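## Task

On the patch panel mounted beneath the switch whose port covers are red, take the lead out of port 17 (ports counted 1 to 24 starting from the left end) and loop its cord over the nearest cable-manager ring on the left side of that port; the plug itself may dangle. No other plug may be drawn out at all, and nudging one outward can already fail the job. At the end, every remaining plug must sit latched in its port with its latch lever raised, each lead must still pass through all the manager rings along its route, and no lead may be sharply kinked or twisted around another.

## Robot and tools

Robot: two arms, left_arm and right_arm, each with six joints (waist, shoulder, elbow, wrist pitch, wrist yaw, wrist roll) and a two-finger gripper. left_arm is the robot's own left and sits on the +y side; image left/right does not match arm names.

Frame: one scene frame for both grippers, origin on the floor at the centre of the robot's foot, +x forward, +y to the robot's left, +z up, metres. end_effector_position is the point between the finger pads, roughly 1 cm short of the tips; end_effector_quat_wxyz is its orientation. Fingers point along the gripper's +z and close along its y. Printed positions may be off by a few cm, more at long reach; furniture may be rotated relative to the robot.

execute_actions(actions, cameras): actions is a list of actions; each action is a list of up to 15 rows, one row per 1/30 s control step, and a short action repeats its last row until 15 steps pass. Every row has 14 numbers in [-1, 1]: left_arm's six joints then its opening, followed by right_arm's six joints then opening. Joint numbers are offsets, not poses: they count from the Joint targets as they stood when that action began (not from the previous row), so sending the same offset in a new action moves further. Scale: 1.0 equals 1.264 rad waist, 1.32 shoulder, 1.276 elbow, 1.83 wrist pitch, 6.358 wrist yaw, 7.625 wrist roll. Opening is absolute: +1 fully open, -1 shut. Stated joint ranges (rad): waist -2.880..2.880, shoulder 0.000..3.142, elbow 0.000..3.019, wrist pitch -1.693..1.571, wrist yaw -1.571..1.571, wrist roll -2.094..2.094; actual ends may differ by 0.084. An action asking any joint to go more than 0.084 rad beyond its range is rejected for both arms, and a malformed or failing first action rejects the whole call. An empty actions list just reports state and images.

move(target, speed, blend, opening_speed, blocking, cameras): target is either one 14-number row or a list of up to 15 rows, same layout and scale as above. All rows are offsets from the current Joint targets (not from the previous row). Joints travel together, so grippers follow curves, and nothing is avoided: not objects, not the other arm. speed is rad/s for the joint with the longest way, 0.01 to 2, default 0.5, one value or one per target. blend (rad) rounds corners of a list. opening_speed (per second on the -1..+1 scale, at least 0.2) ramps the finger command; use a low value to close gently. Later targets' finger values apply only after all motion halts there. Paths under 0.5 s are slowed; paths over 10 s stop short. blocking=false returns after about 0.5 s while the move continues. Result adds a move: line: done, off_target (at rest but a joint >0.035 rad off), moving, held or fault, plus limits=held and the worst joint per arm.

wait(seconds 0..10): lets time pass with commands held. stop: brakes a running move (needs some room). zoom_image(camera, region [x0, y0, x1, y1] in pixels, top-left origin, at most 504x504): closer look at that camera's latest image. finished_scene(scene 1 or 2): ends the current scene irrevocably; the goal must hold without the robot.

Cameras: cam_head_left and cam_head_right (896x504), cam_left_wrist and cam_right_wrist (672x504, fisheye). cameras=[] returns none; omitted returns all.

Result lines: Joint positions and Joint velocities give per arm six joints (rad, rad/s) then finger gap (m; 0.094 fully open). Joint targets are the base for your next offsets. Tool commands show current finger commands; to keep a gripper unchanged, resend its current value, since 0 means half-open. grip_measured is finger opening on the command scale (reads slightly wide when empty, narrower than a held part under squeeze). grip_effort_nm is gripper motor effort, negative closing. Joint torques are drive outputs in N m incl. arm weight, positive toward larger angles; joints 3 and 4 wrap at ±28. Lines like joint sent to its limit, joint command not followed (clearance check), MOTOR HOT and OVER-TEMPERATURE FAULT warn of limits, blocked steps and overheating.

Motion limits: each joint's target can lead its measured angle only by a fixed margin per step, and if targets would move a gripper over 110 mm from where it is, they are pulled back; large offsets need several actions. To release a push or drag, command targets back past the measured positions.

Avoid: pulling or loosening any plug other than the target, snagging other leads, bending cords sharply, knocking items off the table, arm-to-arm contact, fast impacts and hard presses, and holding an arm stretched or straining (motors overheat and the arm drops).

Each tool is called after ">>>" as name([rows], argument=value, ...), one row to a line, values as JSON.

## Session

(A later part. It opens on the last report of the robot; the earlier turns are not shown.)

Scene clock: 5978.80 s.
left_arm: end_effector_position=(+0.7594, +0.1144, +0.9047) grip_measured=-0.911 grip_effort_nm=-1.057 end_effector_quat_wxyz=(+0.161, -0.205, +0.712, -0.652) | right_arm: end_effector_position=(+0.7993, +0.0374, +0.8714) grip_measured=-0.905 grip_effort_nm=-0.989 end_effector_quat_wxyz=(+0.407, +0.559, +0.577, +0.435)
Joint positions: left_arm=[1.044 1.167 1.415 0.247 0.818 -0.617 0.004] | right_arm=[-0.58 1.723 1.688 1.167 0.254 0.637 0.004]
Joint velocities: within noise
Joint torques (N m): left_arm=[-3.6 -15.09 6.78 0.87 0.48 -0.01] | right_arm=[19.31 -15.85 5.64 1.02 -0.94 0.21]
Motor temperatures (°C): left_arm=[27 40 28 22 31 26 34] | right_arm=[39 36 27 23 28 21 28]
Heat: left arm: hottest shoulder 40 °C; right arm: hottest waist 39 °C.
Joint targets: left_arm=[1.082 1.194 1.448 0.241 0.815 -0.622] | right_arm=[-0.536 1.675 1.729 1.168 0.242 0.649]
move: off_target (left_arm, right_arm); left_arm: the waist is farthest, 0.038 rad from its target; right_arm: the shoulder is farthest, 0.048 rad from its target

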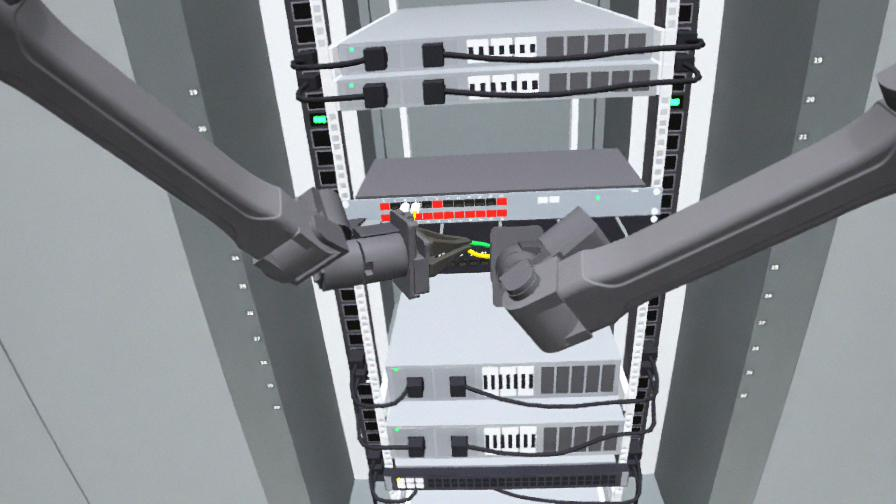

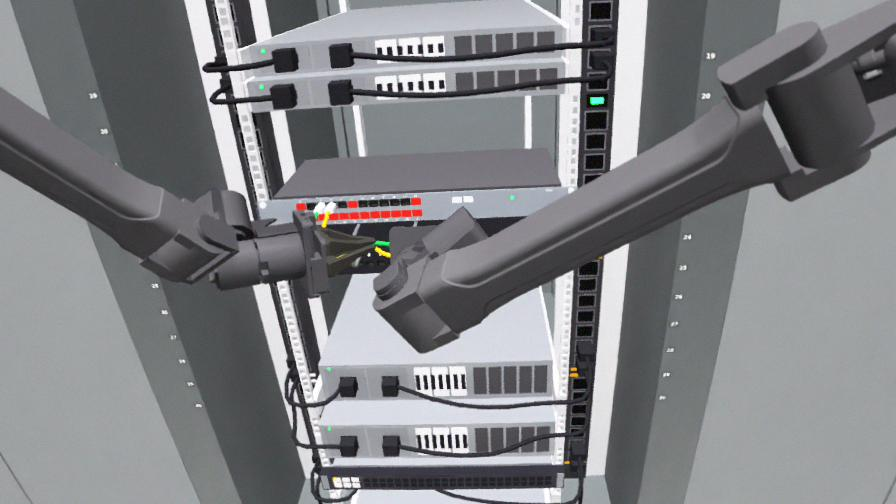

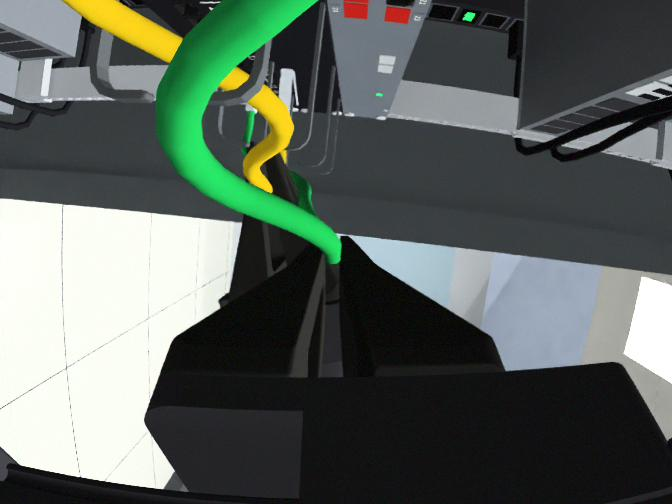

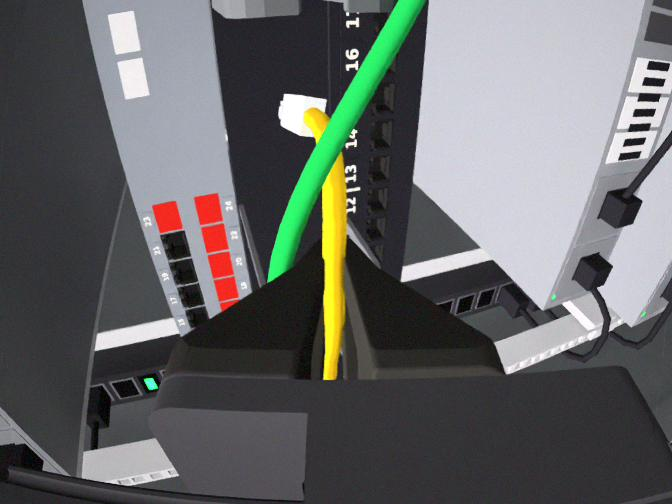

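>>> move(target=[0,0,0,0,0,0,-0.97,0,-0.006,0.037,-0.0261,0.0047,0,-0.97], speed=0.08)

>>> zoom_image(camera="cam_left_wrist", region=[200, 60, 340, 220])

>>> zoom_image(camera="cam_right_wrist", region=[180, 0, 430, 280])

Scene clock: 6010.37 s.
left_arm: end_effector_position=(+0.7608, +0.1141, +0.9037) grip_measured=-0.911 grip_effort_nm=-1.062 end_effector_quat_wxyz=(+0.161, -0.205, +0.712, -0.651) | right_arm: end_effector_position=(+0.8084, +0.0362, +0.8670) grip_measured=-0.905 grip_effort_nm=-0.999 end_effector_quat_wxyz=(+0.400, +0.564, +0.585, +0.423)
Joint positions: left_arm=[1.044 1.171 1.421 0.246 0.818 -0.618 0.004] | right_arm=[-0.58 1.723 1.717 1.12 0.281 0.637 0.004]
Joint velocities: within noise
Joint torques (N m): left_arm=[-3.55 -15.68 6.35 0.91 0.48 -0.03] | right_arm=[19.14 -16.38 7.23 1.02 -0.87 0.2]
Motor temperatures (°C): left_arm=[27 41 29 22 30 26 34] | right_arm=[40 35 27 23 28 21 28]
Heat: left arm: hottest shoulder 41 °C; right arm: hottest waist 40 °C.
Joint targets: left_arm=[1.082 1.194 1.448 0.241 0.815 -0.622] | right_arm=[-0.536 1.667 1.776 1.121 0.272 0.649]
move: off_target (left_arm, right_arm); left_arm: the waist is farthest, 0.038 rad from its target; right_arm: the elbow is farthest, 0.059 rad from its target

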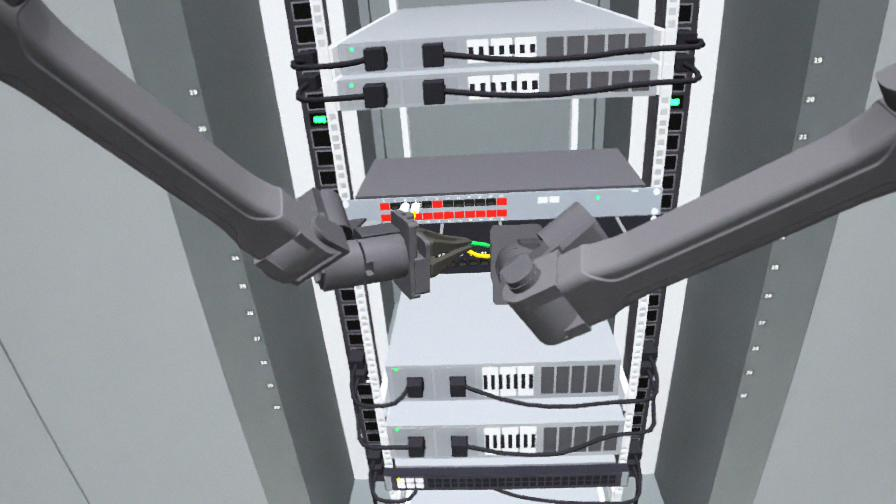

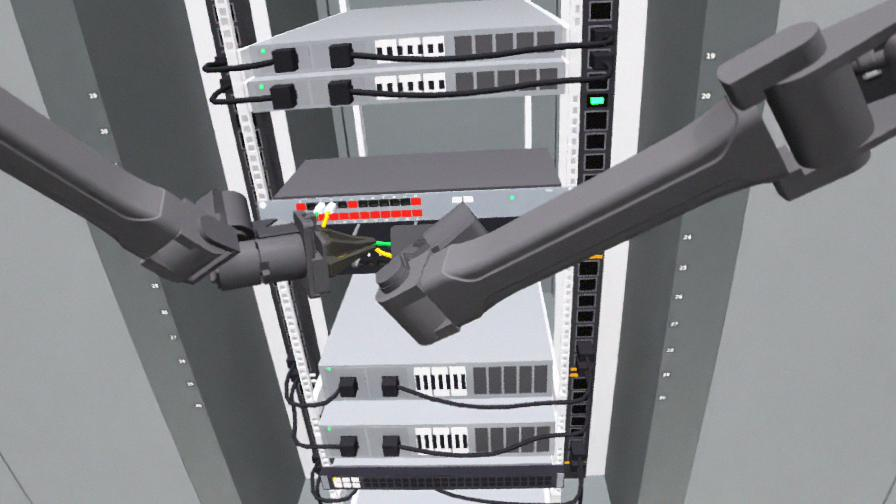

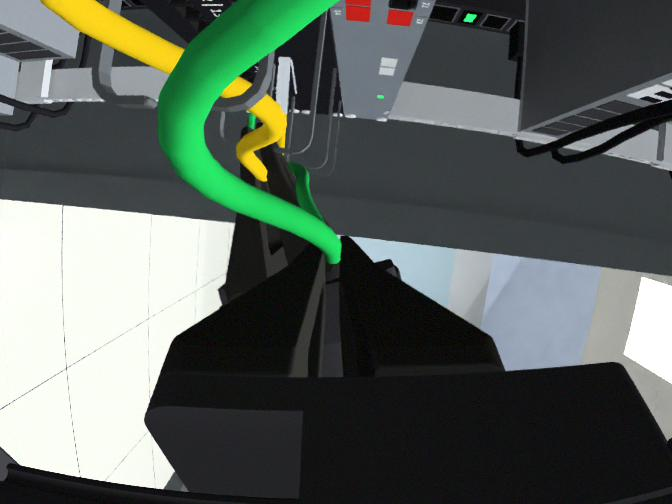

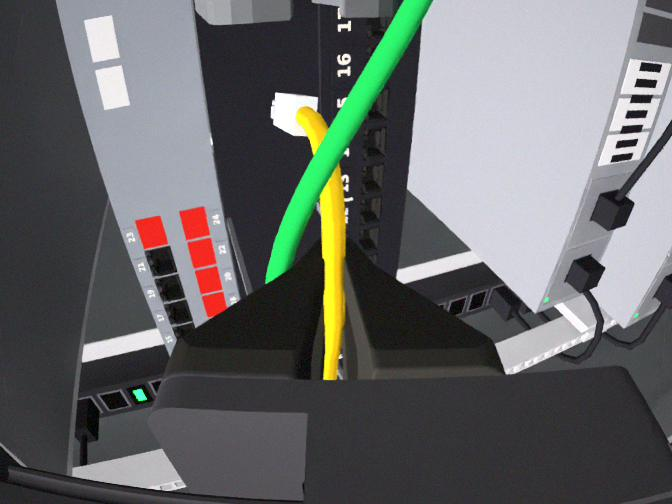

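Scaled by 3.150 from the camera's 672x504 image, which has a finer 960x720 frame.

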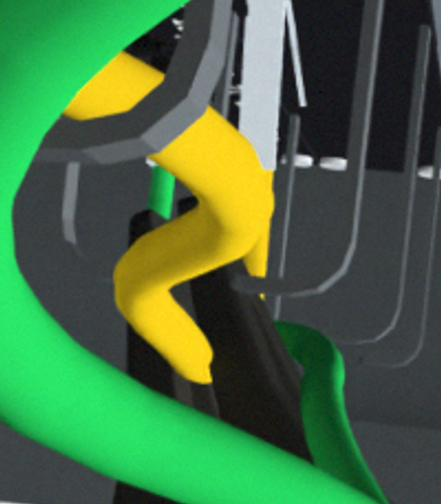

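Scaled by 1.800 from the camera's 672x504 image, which has a finer 960x720 frame.

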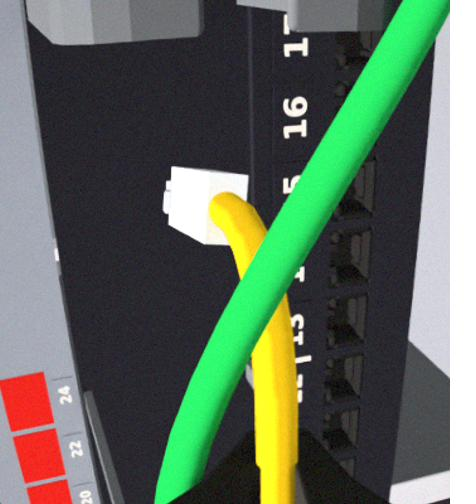

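>>> move(target=[0,0,0,0,0,0,-0.97,-0.0593,0.078,0.0282,-0.0142,0,0,-0.97], speed=0.08)

>>> zoom_image(camera="cam_left_wrist", region=[200, 60, 340, 220])

>>> zoom_image(camera="cam_right_wrist", region=[180, 0, 430, 280])

Scene clock: 6031.63 s.
left_arm: end_effector_position=(+0.7609, +0.1154, +0.9021) grip_measured=-0.911 grip_effort_nm=-1.057 end_effector_quat_wxyz=(+0.162, -0.206, +0.714, -0.650) | right_arm: end_effector_position=(+0.8140, +0.0352, +0.8579) grip_measured=-0.905 grip_effort_nm=-0.999 end_effector_quat_wxyz=(+0.406, +0.565, +0.584, +0.417)
Joint positions: left_arm=[1.048 1.172 1.422 0.246 0.817 -0.618 0.004] | right_arm=[-0.591 1.745 1.756 1.112 0.286 0.637 0.004]
Joint velocities: within noise
Joint torques (N m): left_arm=[-4.01 -15.68 6.26 0.95 0.51 -0.01] | right_arm=[14.33 -9.88 7.2 0.27 -1 0.21]
Motor temperatures (°C): left_arm=[27 41 30 22 30 26 34] | right_arm=[40 35 28 23 28 21 28]
Heat: left arm: hottest shoulder 41 °C; right arm: hottest waist 40 °C.
Joint targets: left_arm=[1.082 1.194 1.448 0.241 0.815 -0.622] | right_arm=[-0.611 1.770 1.812 1.094 0.272 0.649]
move: off_target (right_arm); right_arm: the elbow is farthest, 0.056 rad from its target

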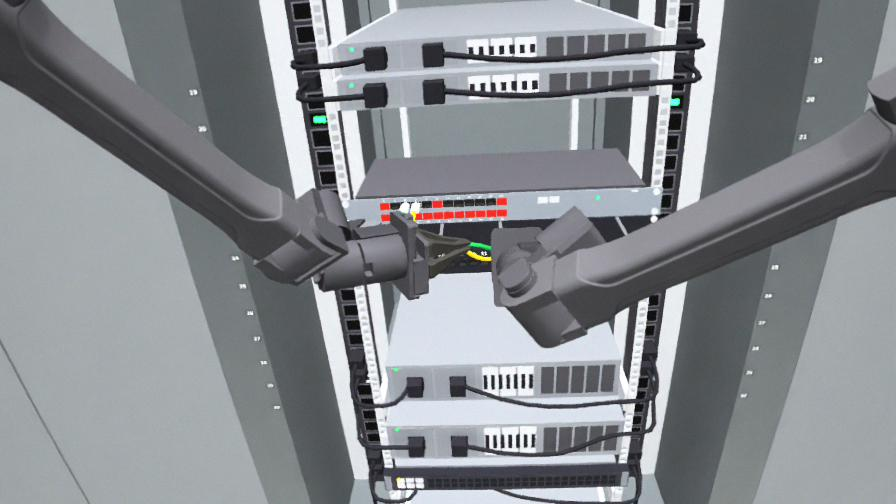

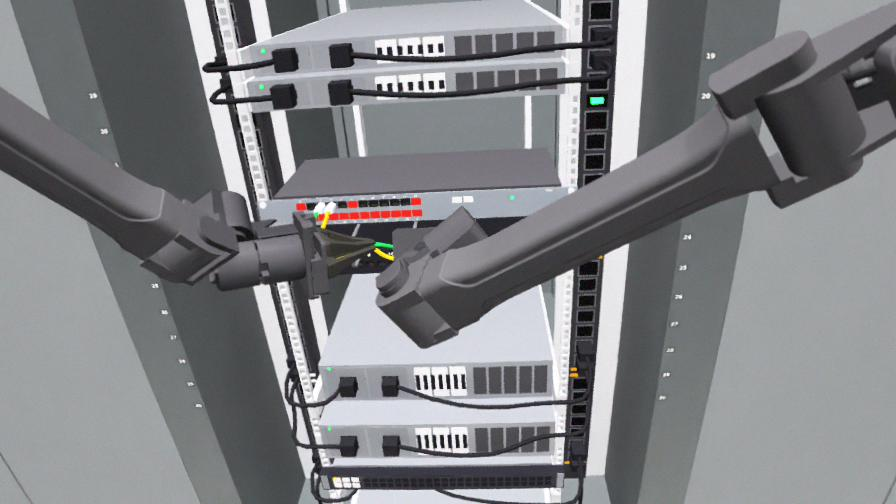

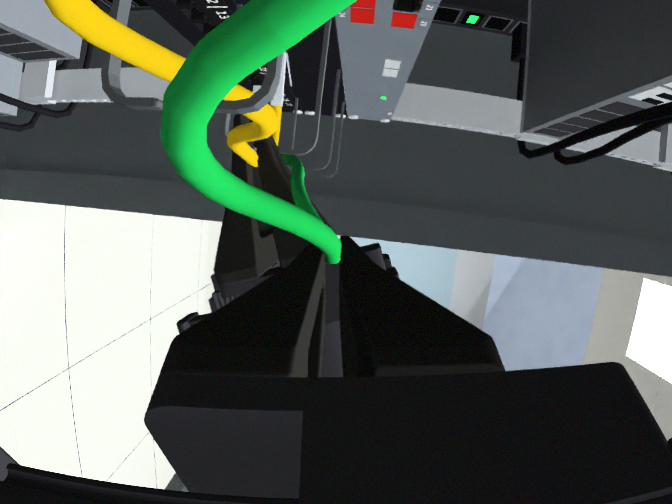

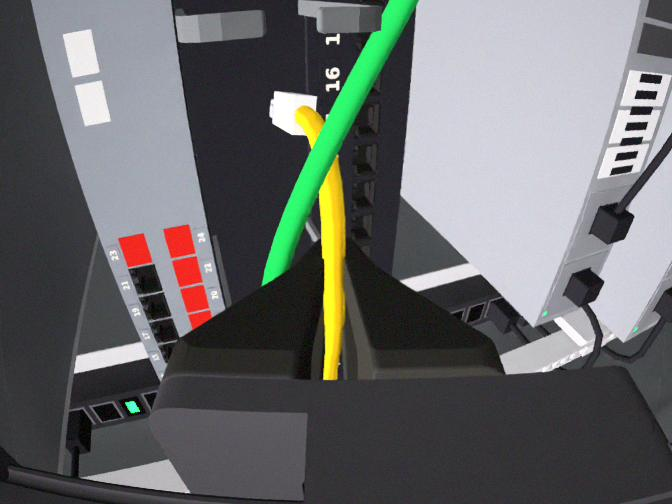

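Scaled by 3.150 from the camera's 672x504 image, which has a finer 960x720 frame.

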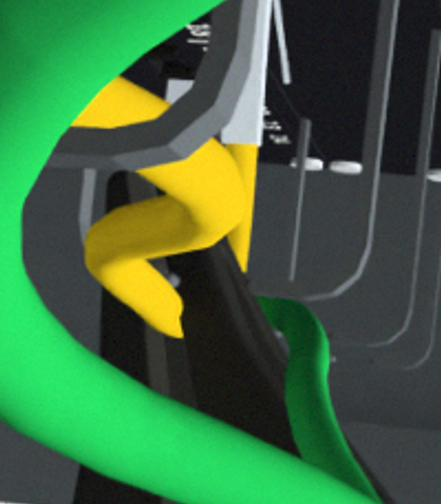

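Scaled by 1.800 from the camera's 672x504 image, which has a finer 960x720 frame.

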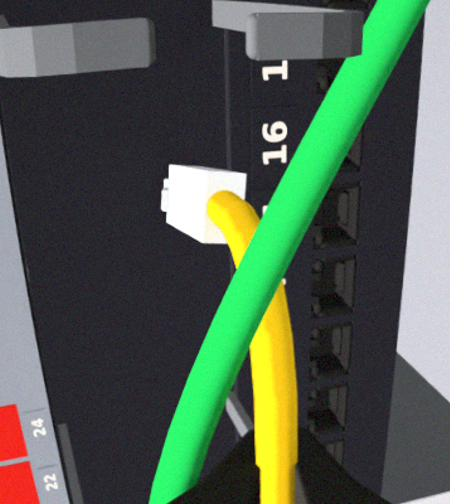

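>>> zoom_image(camera="cam_left_wrist", region=[215, 110, 285, 170])

Scaled by 7.200 from the camera's 672x504 image, which has a finer 960x720 frame.

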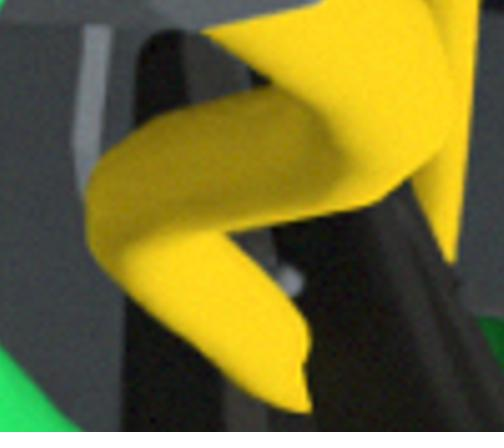

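>>> move(target=[0,0,0,0,0,0,-0.97,0.0522,-0.072,-0.1591,0.1044,-0.0047,0,-0.97], speed=0.12)

>>> zoom_image(camera="cam_left_wrist", region=[180, 60, 340, 220])

>>> zoom_image(camera="cam_right_wrist", region=[180, 0, 430, 280])

Scene clock: 6085.37 s.
left_arm: end_effector_position=(+0.7600, +0.1163, +0.8994) grip_measured=-0.911 grip_effort_nm=-1.057 end_effector_quat_wxyz=(+0.160, -0.206, +0.716, -0.648) | right_arm: end_effector_position=(+0.7784, +0.0268, +0.8726) grip_measured=-0.905 grip_effort_nm=-1.004 end_effector_quat_wxyz=(+0.420, +0.562, +0.567, +0.432)
Joint positions: left_arm=[1.052 1.173 1.422 0.243 0.817 -0.618 0.004] | right_arm=[-0.586 1.709 1.613 1.26 0.254 0.637 0.004]
Joint velocities: within noise
Joint torques (N m): left_arm=[-4.37 -15.91 6.24 1.1 0.5 -0.01] | right_arm=[18.78 -14.21 1.68 2.13 -0.95 0.22]
Motor temperatures (°C): left_arm=[27 40 30 22 29 26 34] | right_arm=[38 35 28 23 29 21 28]
Heat: left arm: hottest shoulder 40 °C; right arm: hottest waist 38 °C.
Joint targets: left_arm=[1.082 1.194 1.448 0.241 0.815 -0.622] | right_arm=[-0.545 1.674 1.609 1.285 0.242 0.649]
move: off_target (right_arm); right_arm: the waist is farthest, 0.041 rad from its target

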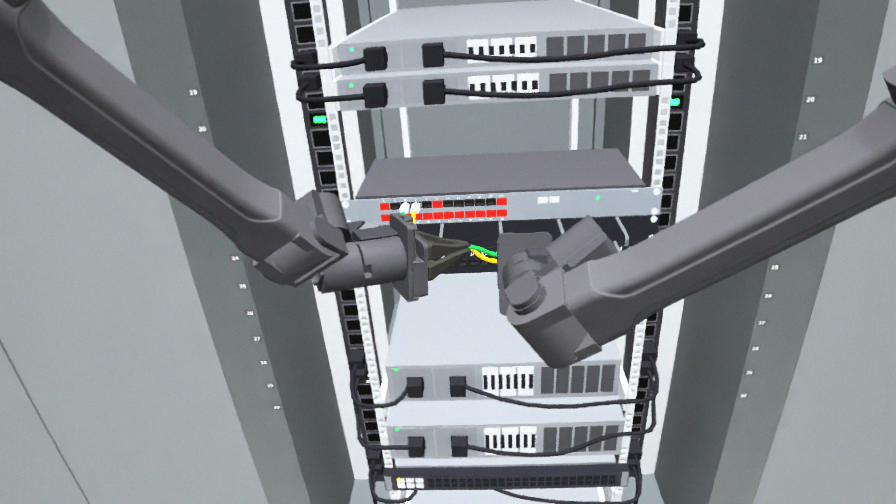

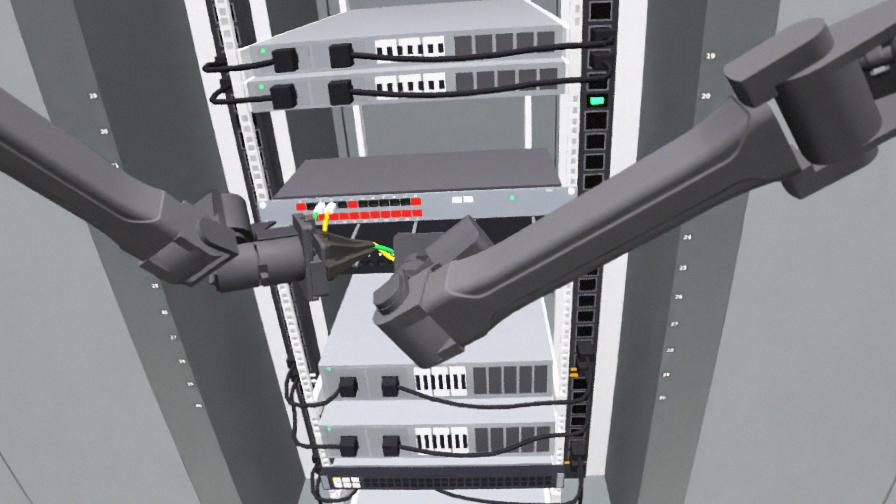

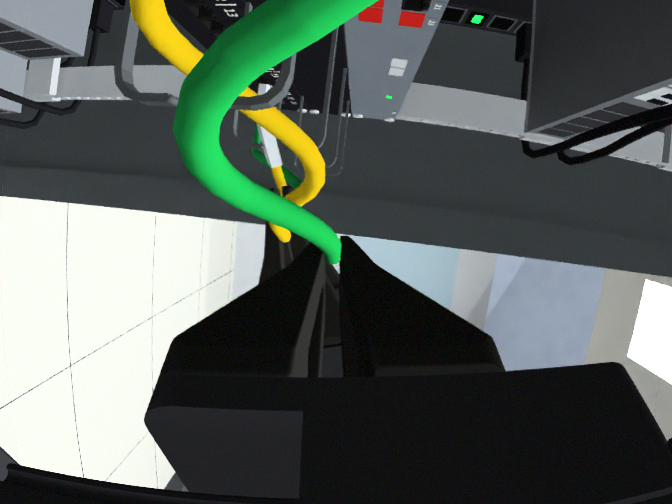

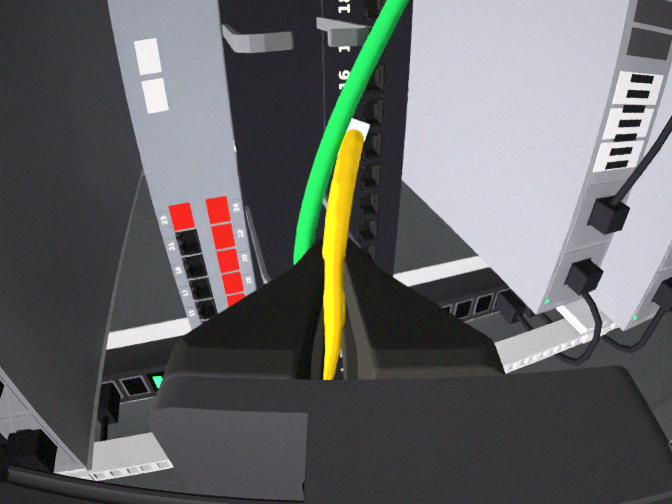

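Scaled by 3.150 from the camera's 672x504 image, which has a finer 960x720 frame.

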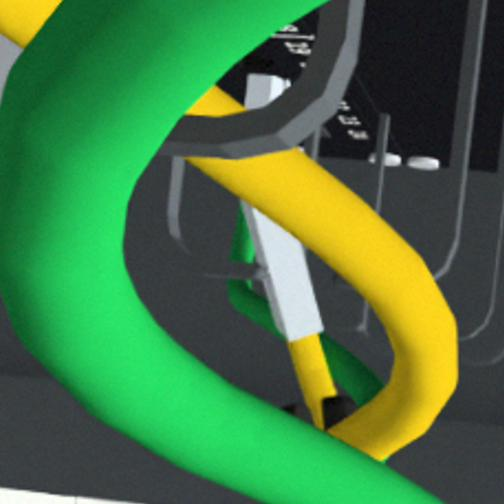

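Scaled by 1.800 from the camera's 672x504 image, which has a finer 960x720 frame.

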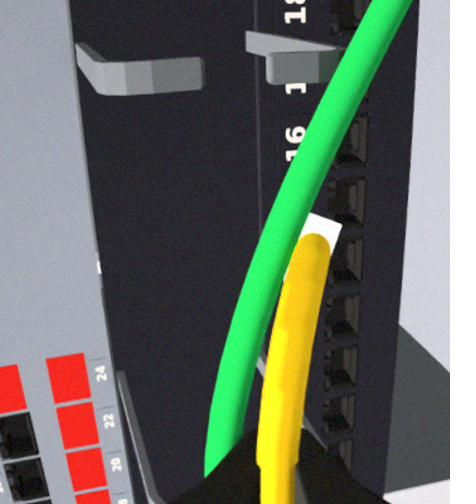

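>>> move(target=[0,0,0,0,0,0,-0.97,0,-0.0121,0.0443,-0.0407,0,0,-0.97], speed=0.1, cameras=["cam_left_wrist","cam_right_wrist"])

>>> zoom_image(camera="cam_left_wrist", region=[180, 60, 340, 220])

>>> zoom_image(camera="cam_right_wrist", region=[180, 0, 430, 280])

Scene clock: 6112.83 s.
left_arm: end_effector_position=(+0.7599, +0.1163, +0.8994) grip_measured=-0.911 grip_effort_nm=-1.057 end_effector_quat_wxyz=(+0.160, -0.206, +0.716, -0.648) | right_arm: end_effector_position=(+0.7855, +0.0291, +0.8720) grip_measured=-0.905 grip_effort_nm=-0.999 end_effector_quat_wxyz=(+0.411, +0.559, +0.576, +0.432)
Joint positions: left_arm=[1.052 1.173 1.422 0.242 0.817 -0.618 0.004] | right_arm=[-0.585 1.703 1.628 1.214 0.254 0.637 0.004]
Joint velocities: within noise
Joint torques (N m): left_arm=[-4.37 -15.97 6.26 1.05 0.51 0.01] | right_arm=[18.49 -15.21 5.23 0.88 -0.93 0.21]
Motor temperatures (°C): left_arm=[27 40 30 22 29 26 34] | right_arm=[38 33 27 23 29 21 28]
Heat: left arm: hottest shoulder 40 °C; right arm: hottest waist 38 °C.
Joint targets: left_arm=[1.082 1.194 1.448 0.241 0.815 -0.622] | right_arm=[-0.545 1.659 1.666 1.211 0.242 0.649]
move: off_target (right_arm); right_arm: the shoulder is farthest, 0.045 rad from its target
Images, in order (width x height): cam_left_wrist 672x504, cam_right_wrist 672x504.

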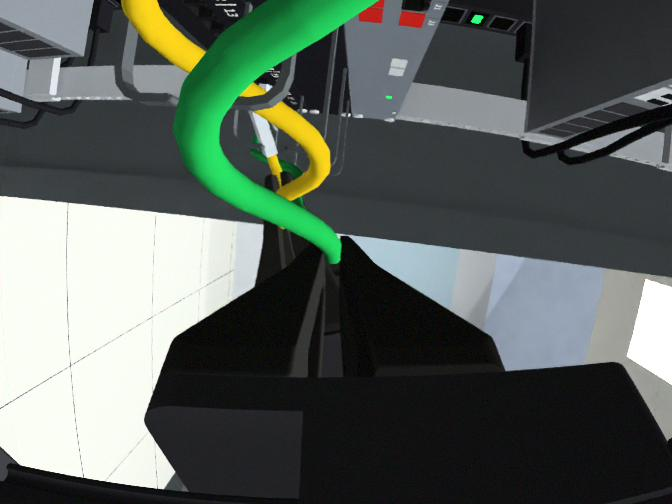

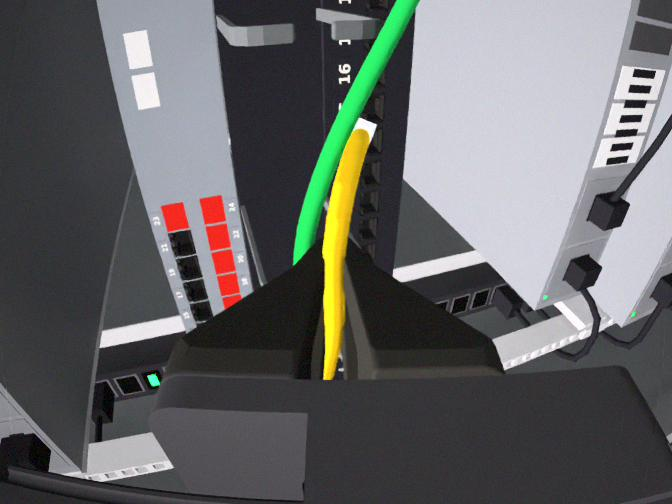

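Scaled by 3.150 from the camera's 672x504 image, which has a finer 960x720 frame.

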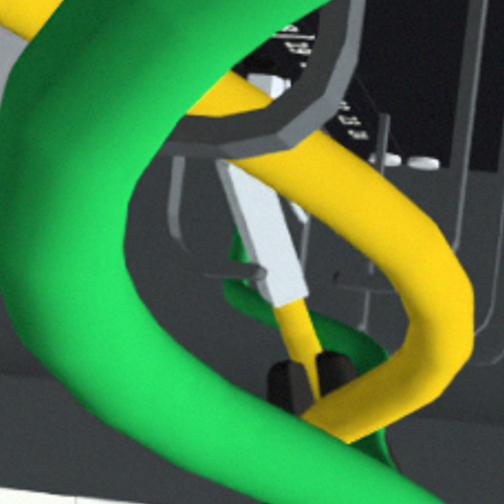

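Scaled by 1.800 from the camera's 672x504 image, which has a finer 960x720 frame.

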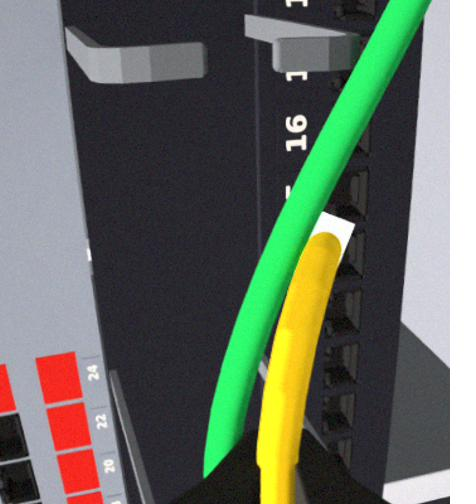

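>>> move(target=[0,0,0,0,0,0,-0.97,-0.0585,0.0083,0.0235,-0.0109,0,0,-0.97], speed=0.1, cameras=["cam_left_wrist","cam_right_wrist"])

>>> zoom_image(camera="cam_left_wrist", region=[180, 60, 340, 220])

>>> zoom_image(camera="cam_right_wrist", region=[180, 0, 430, 280])

Scene clock: 6131.77 s.
left_arm: end_effector_position=(+0.7598, +0.1162, +0.8992) grip_measured=-0.911 grip_effort_nm=-1.062 end_effector_quat_wxyz=(+0.160, -0.206, +0.716, -0.648) | right_arm: end_effector_position=(+0.7957, +0.0198, +0.8640) grip_measured=-0.905 grip_effort_nm=-0.994 end_effector_quat_wxyz=(+0.417, +0.556, +0.579, +0.426)
Joint positions: left_arm=[1.052 1.174 1.422 0.242 0.817 -0.618 0.004] | right_arm=[-0.605 1.703 1.654 1.191 0.252 0.637 0.004]
Joint velocities: within noise
Joint torques (N m): left_arm=[-4.37 -15.91 6.27 1.06 0.5 -0.01] | right_arm=[14.1 -14.62 5.74 1.1 -0.86 0.23]
Motor temperatures (°C): left_arm=[27 40 30 22 29 26 34] | right_arm=[39 36 27 23 29 21 28]
Heat: left arm: hottest shoulder 40 °C; right arm: hottest waist 39 °C.
Joint targets: left_arm=[1.082 1.194 1.448 0.241 0.815 -0.622] | right_arm=[-0.618 1.670 1.696 1.191 0.242 0.649]
move: off_target (right_arm); right_arm: the elbow is farthest, 0.042 rad from its target
Images, in order (width x height): cam_left_wrist 672x504, cam_right_wrist 672x504.

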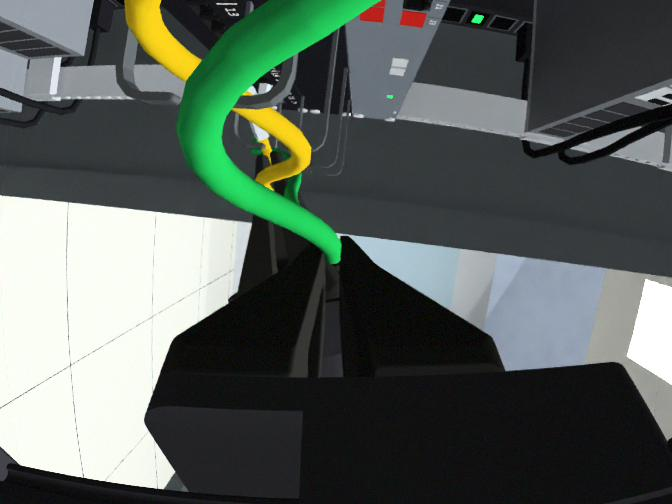

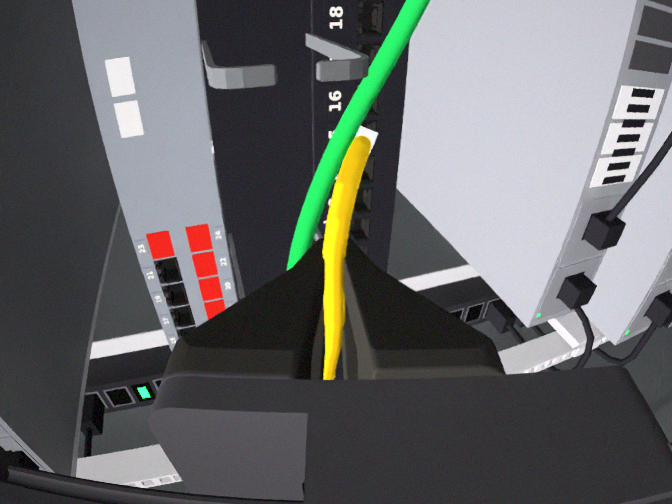

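Scaled by 3.150 from the camera's 672x504 image, which has a finer 960x720 frame.

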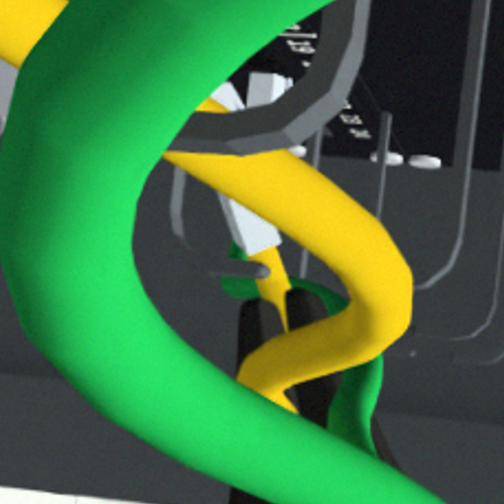

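Scaled by 1.800 from the camera's 672x504 image, which has a finer 960x720 frame.

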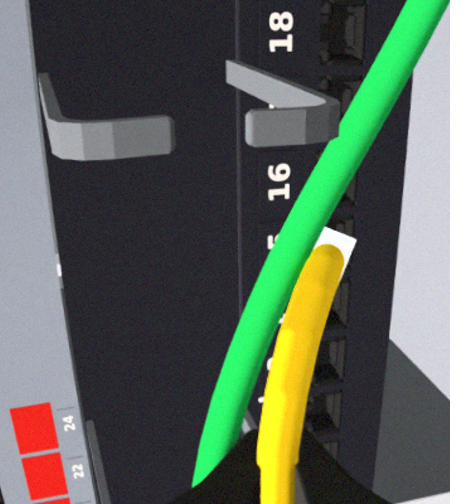

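>>> move(target=[0,0,0,0,0,0,-0.97,0,0.006,0.0404,-0.0237,0,0,-0.97], speed=0.1, cameras=["cam_left_wrist","cam_right_wrist"])

>>> zoom_image(camera="cam_left_wrist", region=[180, 60, 340, 220])

>>> zoom_image(camera="cam_right_wrist", region=[180, 0, 430, 280])

Scene clock: 6144.00 s.
left_arm: end_effector_position=(+0.7591, +0.1154, +0.8975) grip_measured=-0.911 grip_effort_nm=-1.062 end_effector_quat_wxyz=(+0.159, -0.207, +0.716, -0.647) | right_arm: end_effector_position=(+0.8081, +0.0202, +0.8641) grip_measured=-0.905 grip_effort_nm=-0.999 end_effector_quat_wxyz=(+0.413, +0.555, +0.583, +0.426)
Joint positions: left_arm=[1.052 1.176 1.422 0.242 0.816 -0.618 0.004] | right_arm=[-0.606 1.703 1.688 1.144 0.251 0.638 0.004]
Joint velocities: within noise
Joint torques (N m): left_arm=[-4.37 -16.03 6.24 1.09 0.56 0] | right_arm=[13.98 -14.27 7.28 1.2 -0.84 0.21]
Motor temperatures (°C): left_arm=[26 41 30 22 29 26 34] | right_arm=[38 36 27 23 29 21 28]
Heat: left arm: hottest shoulder 41 °C; right arm: hottest waist 38 °C.
Joint targets: left_arm=[1.082 1.194 1.448 0.241 0.815 -0.622] | right_arm=[-0.619 1.677 1.747 1.148 0.242 0.649]
move: off_target (right_arm); right_arm: the elbow is farthest, 0.059 rad from its target
Images, in order (width x height): cam_left_wrist 672x504, cam_right_wrist 672x504.

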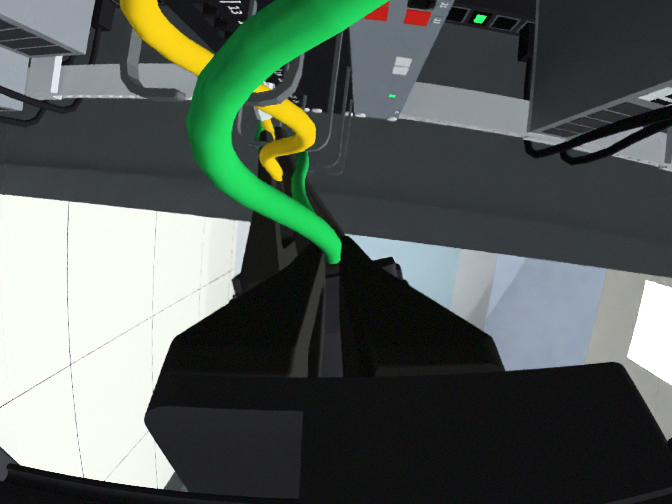

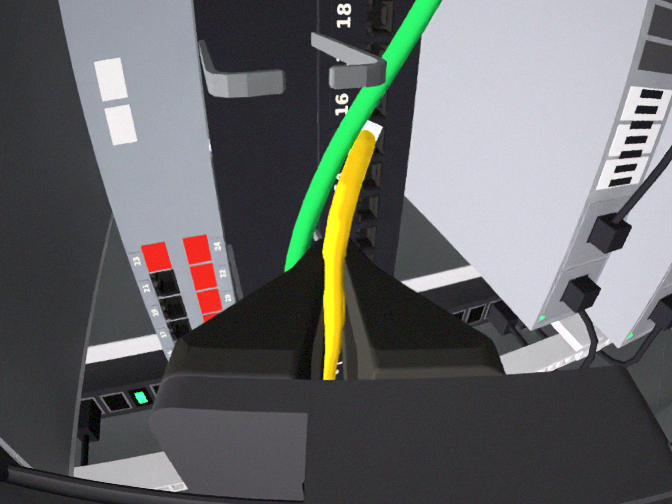

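Scaled by 3.150 from the camera's 672x504 image, which has a finer 960x720 frame.

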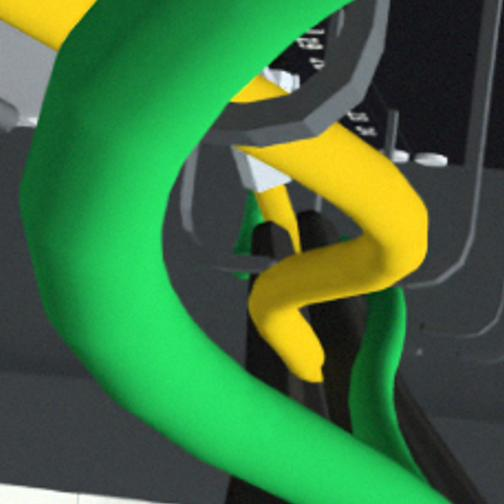

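Scaled by 1.800 from the camera's 672x504 image, which has a finer 960x720 frame.

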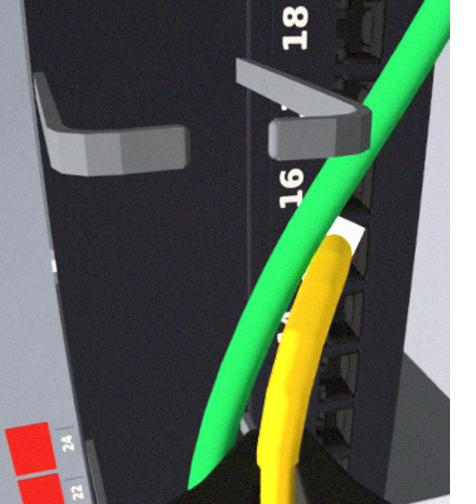

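>>> move(target=[0,0,0,0,0,0,-0.97,0.0506,-0.0152,-0.0129,0,0,0,-0.97], speed=0.06, cameras=["cam_left_wrist","cam_right_wrist"])

>>> zoom_image(camera="cam_left_wrist", region=[180, 60, 340, 220])

>>> zoom_image(camera="cam_right_wrist", region=[180, 0, 430, 280])

Scene clock: 6159.03 s.
left_arm: end_effector_position=(+0.7591, +0.1154, +0.8974) grip_measured=-0.911 grip_effort_nm=-1.057 end_effector_quat_wxyz=(+0.159, -0.207, +0.716, -0.647) | right_arm: end_effector_position=(+0.8081, +0.0209, +0.8650) grip_measured=-0.905 grip_effort_nm=-0.999 end_effector_quat_wxyz=(+0.412, +0.556, +0.583, +0.426)
Joint positions: left_arm=[1.052 1.176 1.422 0.242 0.816 -0.618 0.004] | right_arm=[-0.603 1.703 1.689 1.143 0.254 0.639 0.004]
Joint velocities: within noise
Joint torques (N m): left_arm=[-4.31 -16.15 6.26 1.02 0.57 -0.01] | right_arm=[19.08 -15.56 5.96 1.24 -0.97 0.21]
Motor temperatures (°C): left_arm=[26 41 30 22 29 26 34] | right_arm=[38 37 28 23 29 21 28]
Heat: left arm: hottest shoulder 41 °C; right arm: hottest waist 38 °C.
Joint targets: left_arm=[1.082 1.194 1.448 0.241 0.815 -0.622] | right_arm=[-0.555 1.657 1.731 1.148 0.242 0.649]
move: off_target (right_arm); right_arm: the waist is farthest, 0.048 rad from its target
Images, in order (width x height): cam_left_wrist 672x504, cam_right_wrist 672x504.

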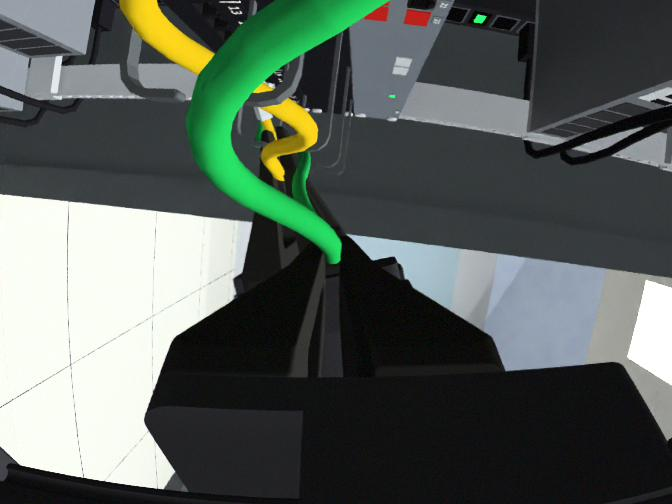

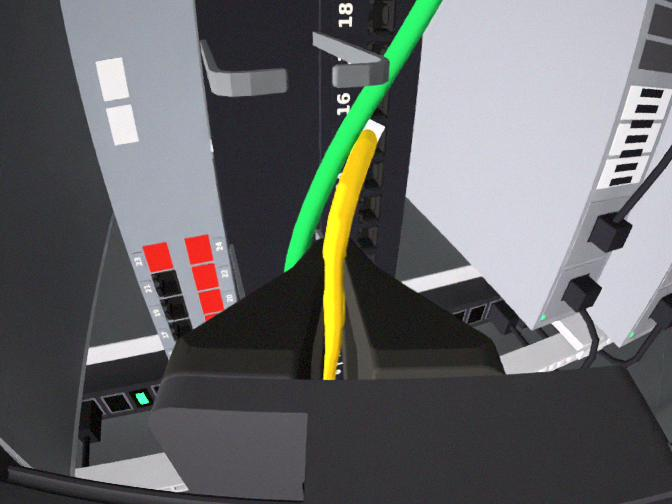

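Scaled by 3.150 from the camera's 672x504 image, which has a finer 960x720 frame.

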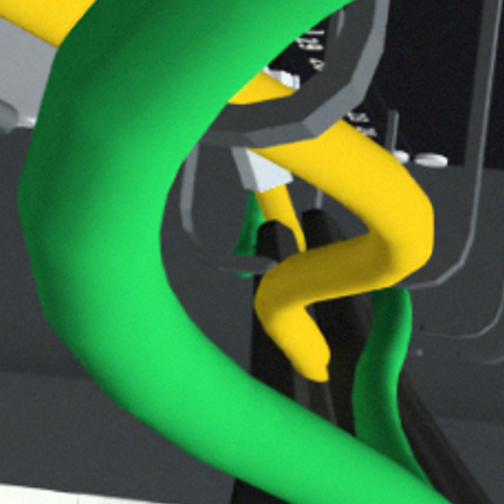

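Scaled by 1.800 from the camera's 672x504 image, which has a finer 960x720 frame.

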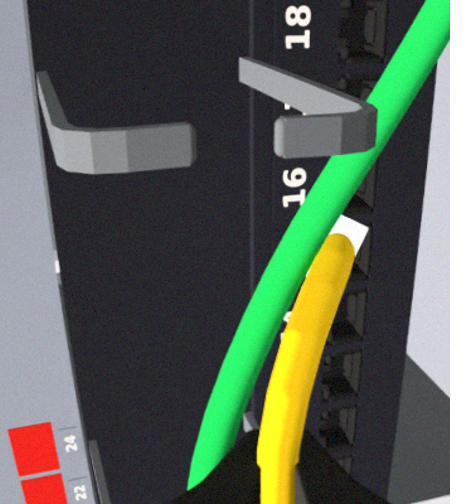

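>>> move(target=[0,0,0,0,0,0,-0.97,0.0142,-0.0114,-0.008,0,0,0,-0.97], speed=0.06, cameras=["cam_left_wrist","cam_right_wrist"])

>>> zoom_image(camera="cam_left_wrist", region=[180, 60, 340, 220])

Scene clock: 6169.77 s.
left_arm: end_effector_position=(+0.7591, +0.1154, +0.8974) grip_measured=-0.911 grip_effort_nm=-1.062 end_effector_quat_wxyz=(+0.159, -0.207, +0.716, -0.647) | right_arm: end_effector_position=(+0.8084, +0.0219, +0.8675) grip_measured=-0.905 grip_effort_nm=-0.989 end_effector_quat_wxyz=(+0.411, +0.559, +0.581, +0.426)
Joint positions: left_arm=[1.052 1.176 1.422 0.242 0.816 -0.618 0.004] | right_arm=[-0.597 1.702 1.689 1.143 0.26 0.639 0.004]
Joint velocities: within noise
Joint torques (N m): left_arm=[-4.42 -16.21 6.26 1.06 0.56 0] | right_arm=[19.96 -17.03 5.07 1.16 -1.18 0.18]
Motor temperatures (°C): left_arm=[26 41 30 22 29 26 35] | right_arm=[38 37 28 23 29 21 28]
Heat: left arm: hottest shoulder 41 °C; right arm: hottest waist 38 °C.
Joint targets: left_arm=[1.082 1.194 1.448 0.241 0.815 -0.622] | right_arm=[-0.537 1.643 1.721 1.148 0.242 0.649]
move: off_target (right_arm); right_arm: the waist is farthest, 0.060 rad from its target
Images, in order (width x height): cam_left_wrist 672x504, cam_right_wrist 672x504.

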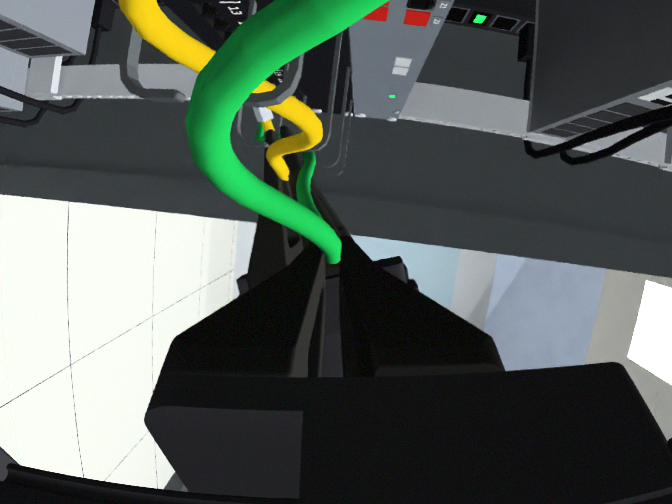

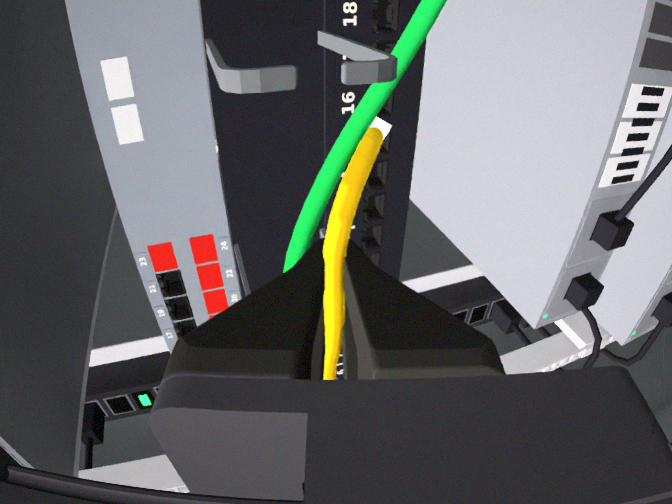

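Scaled by 3.150 from the camera's 672x504 image, which has a finer 960x720 frame.

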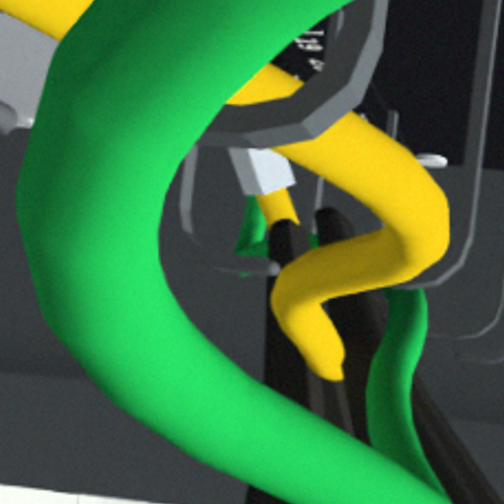

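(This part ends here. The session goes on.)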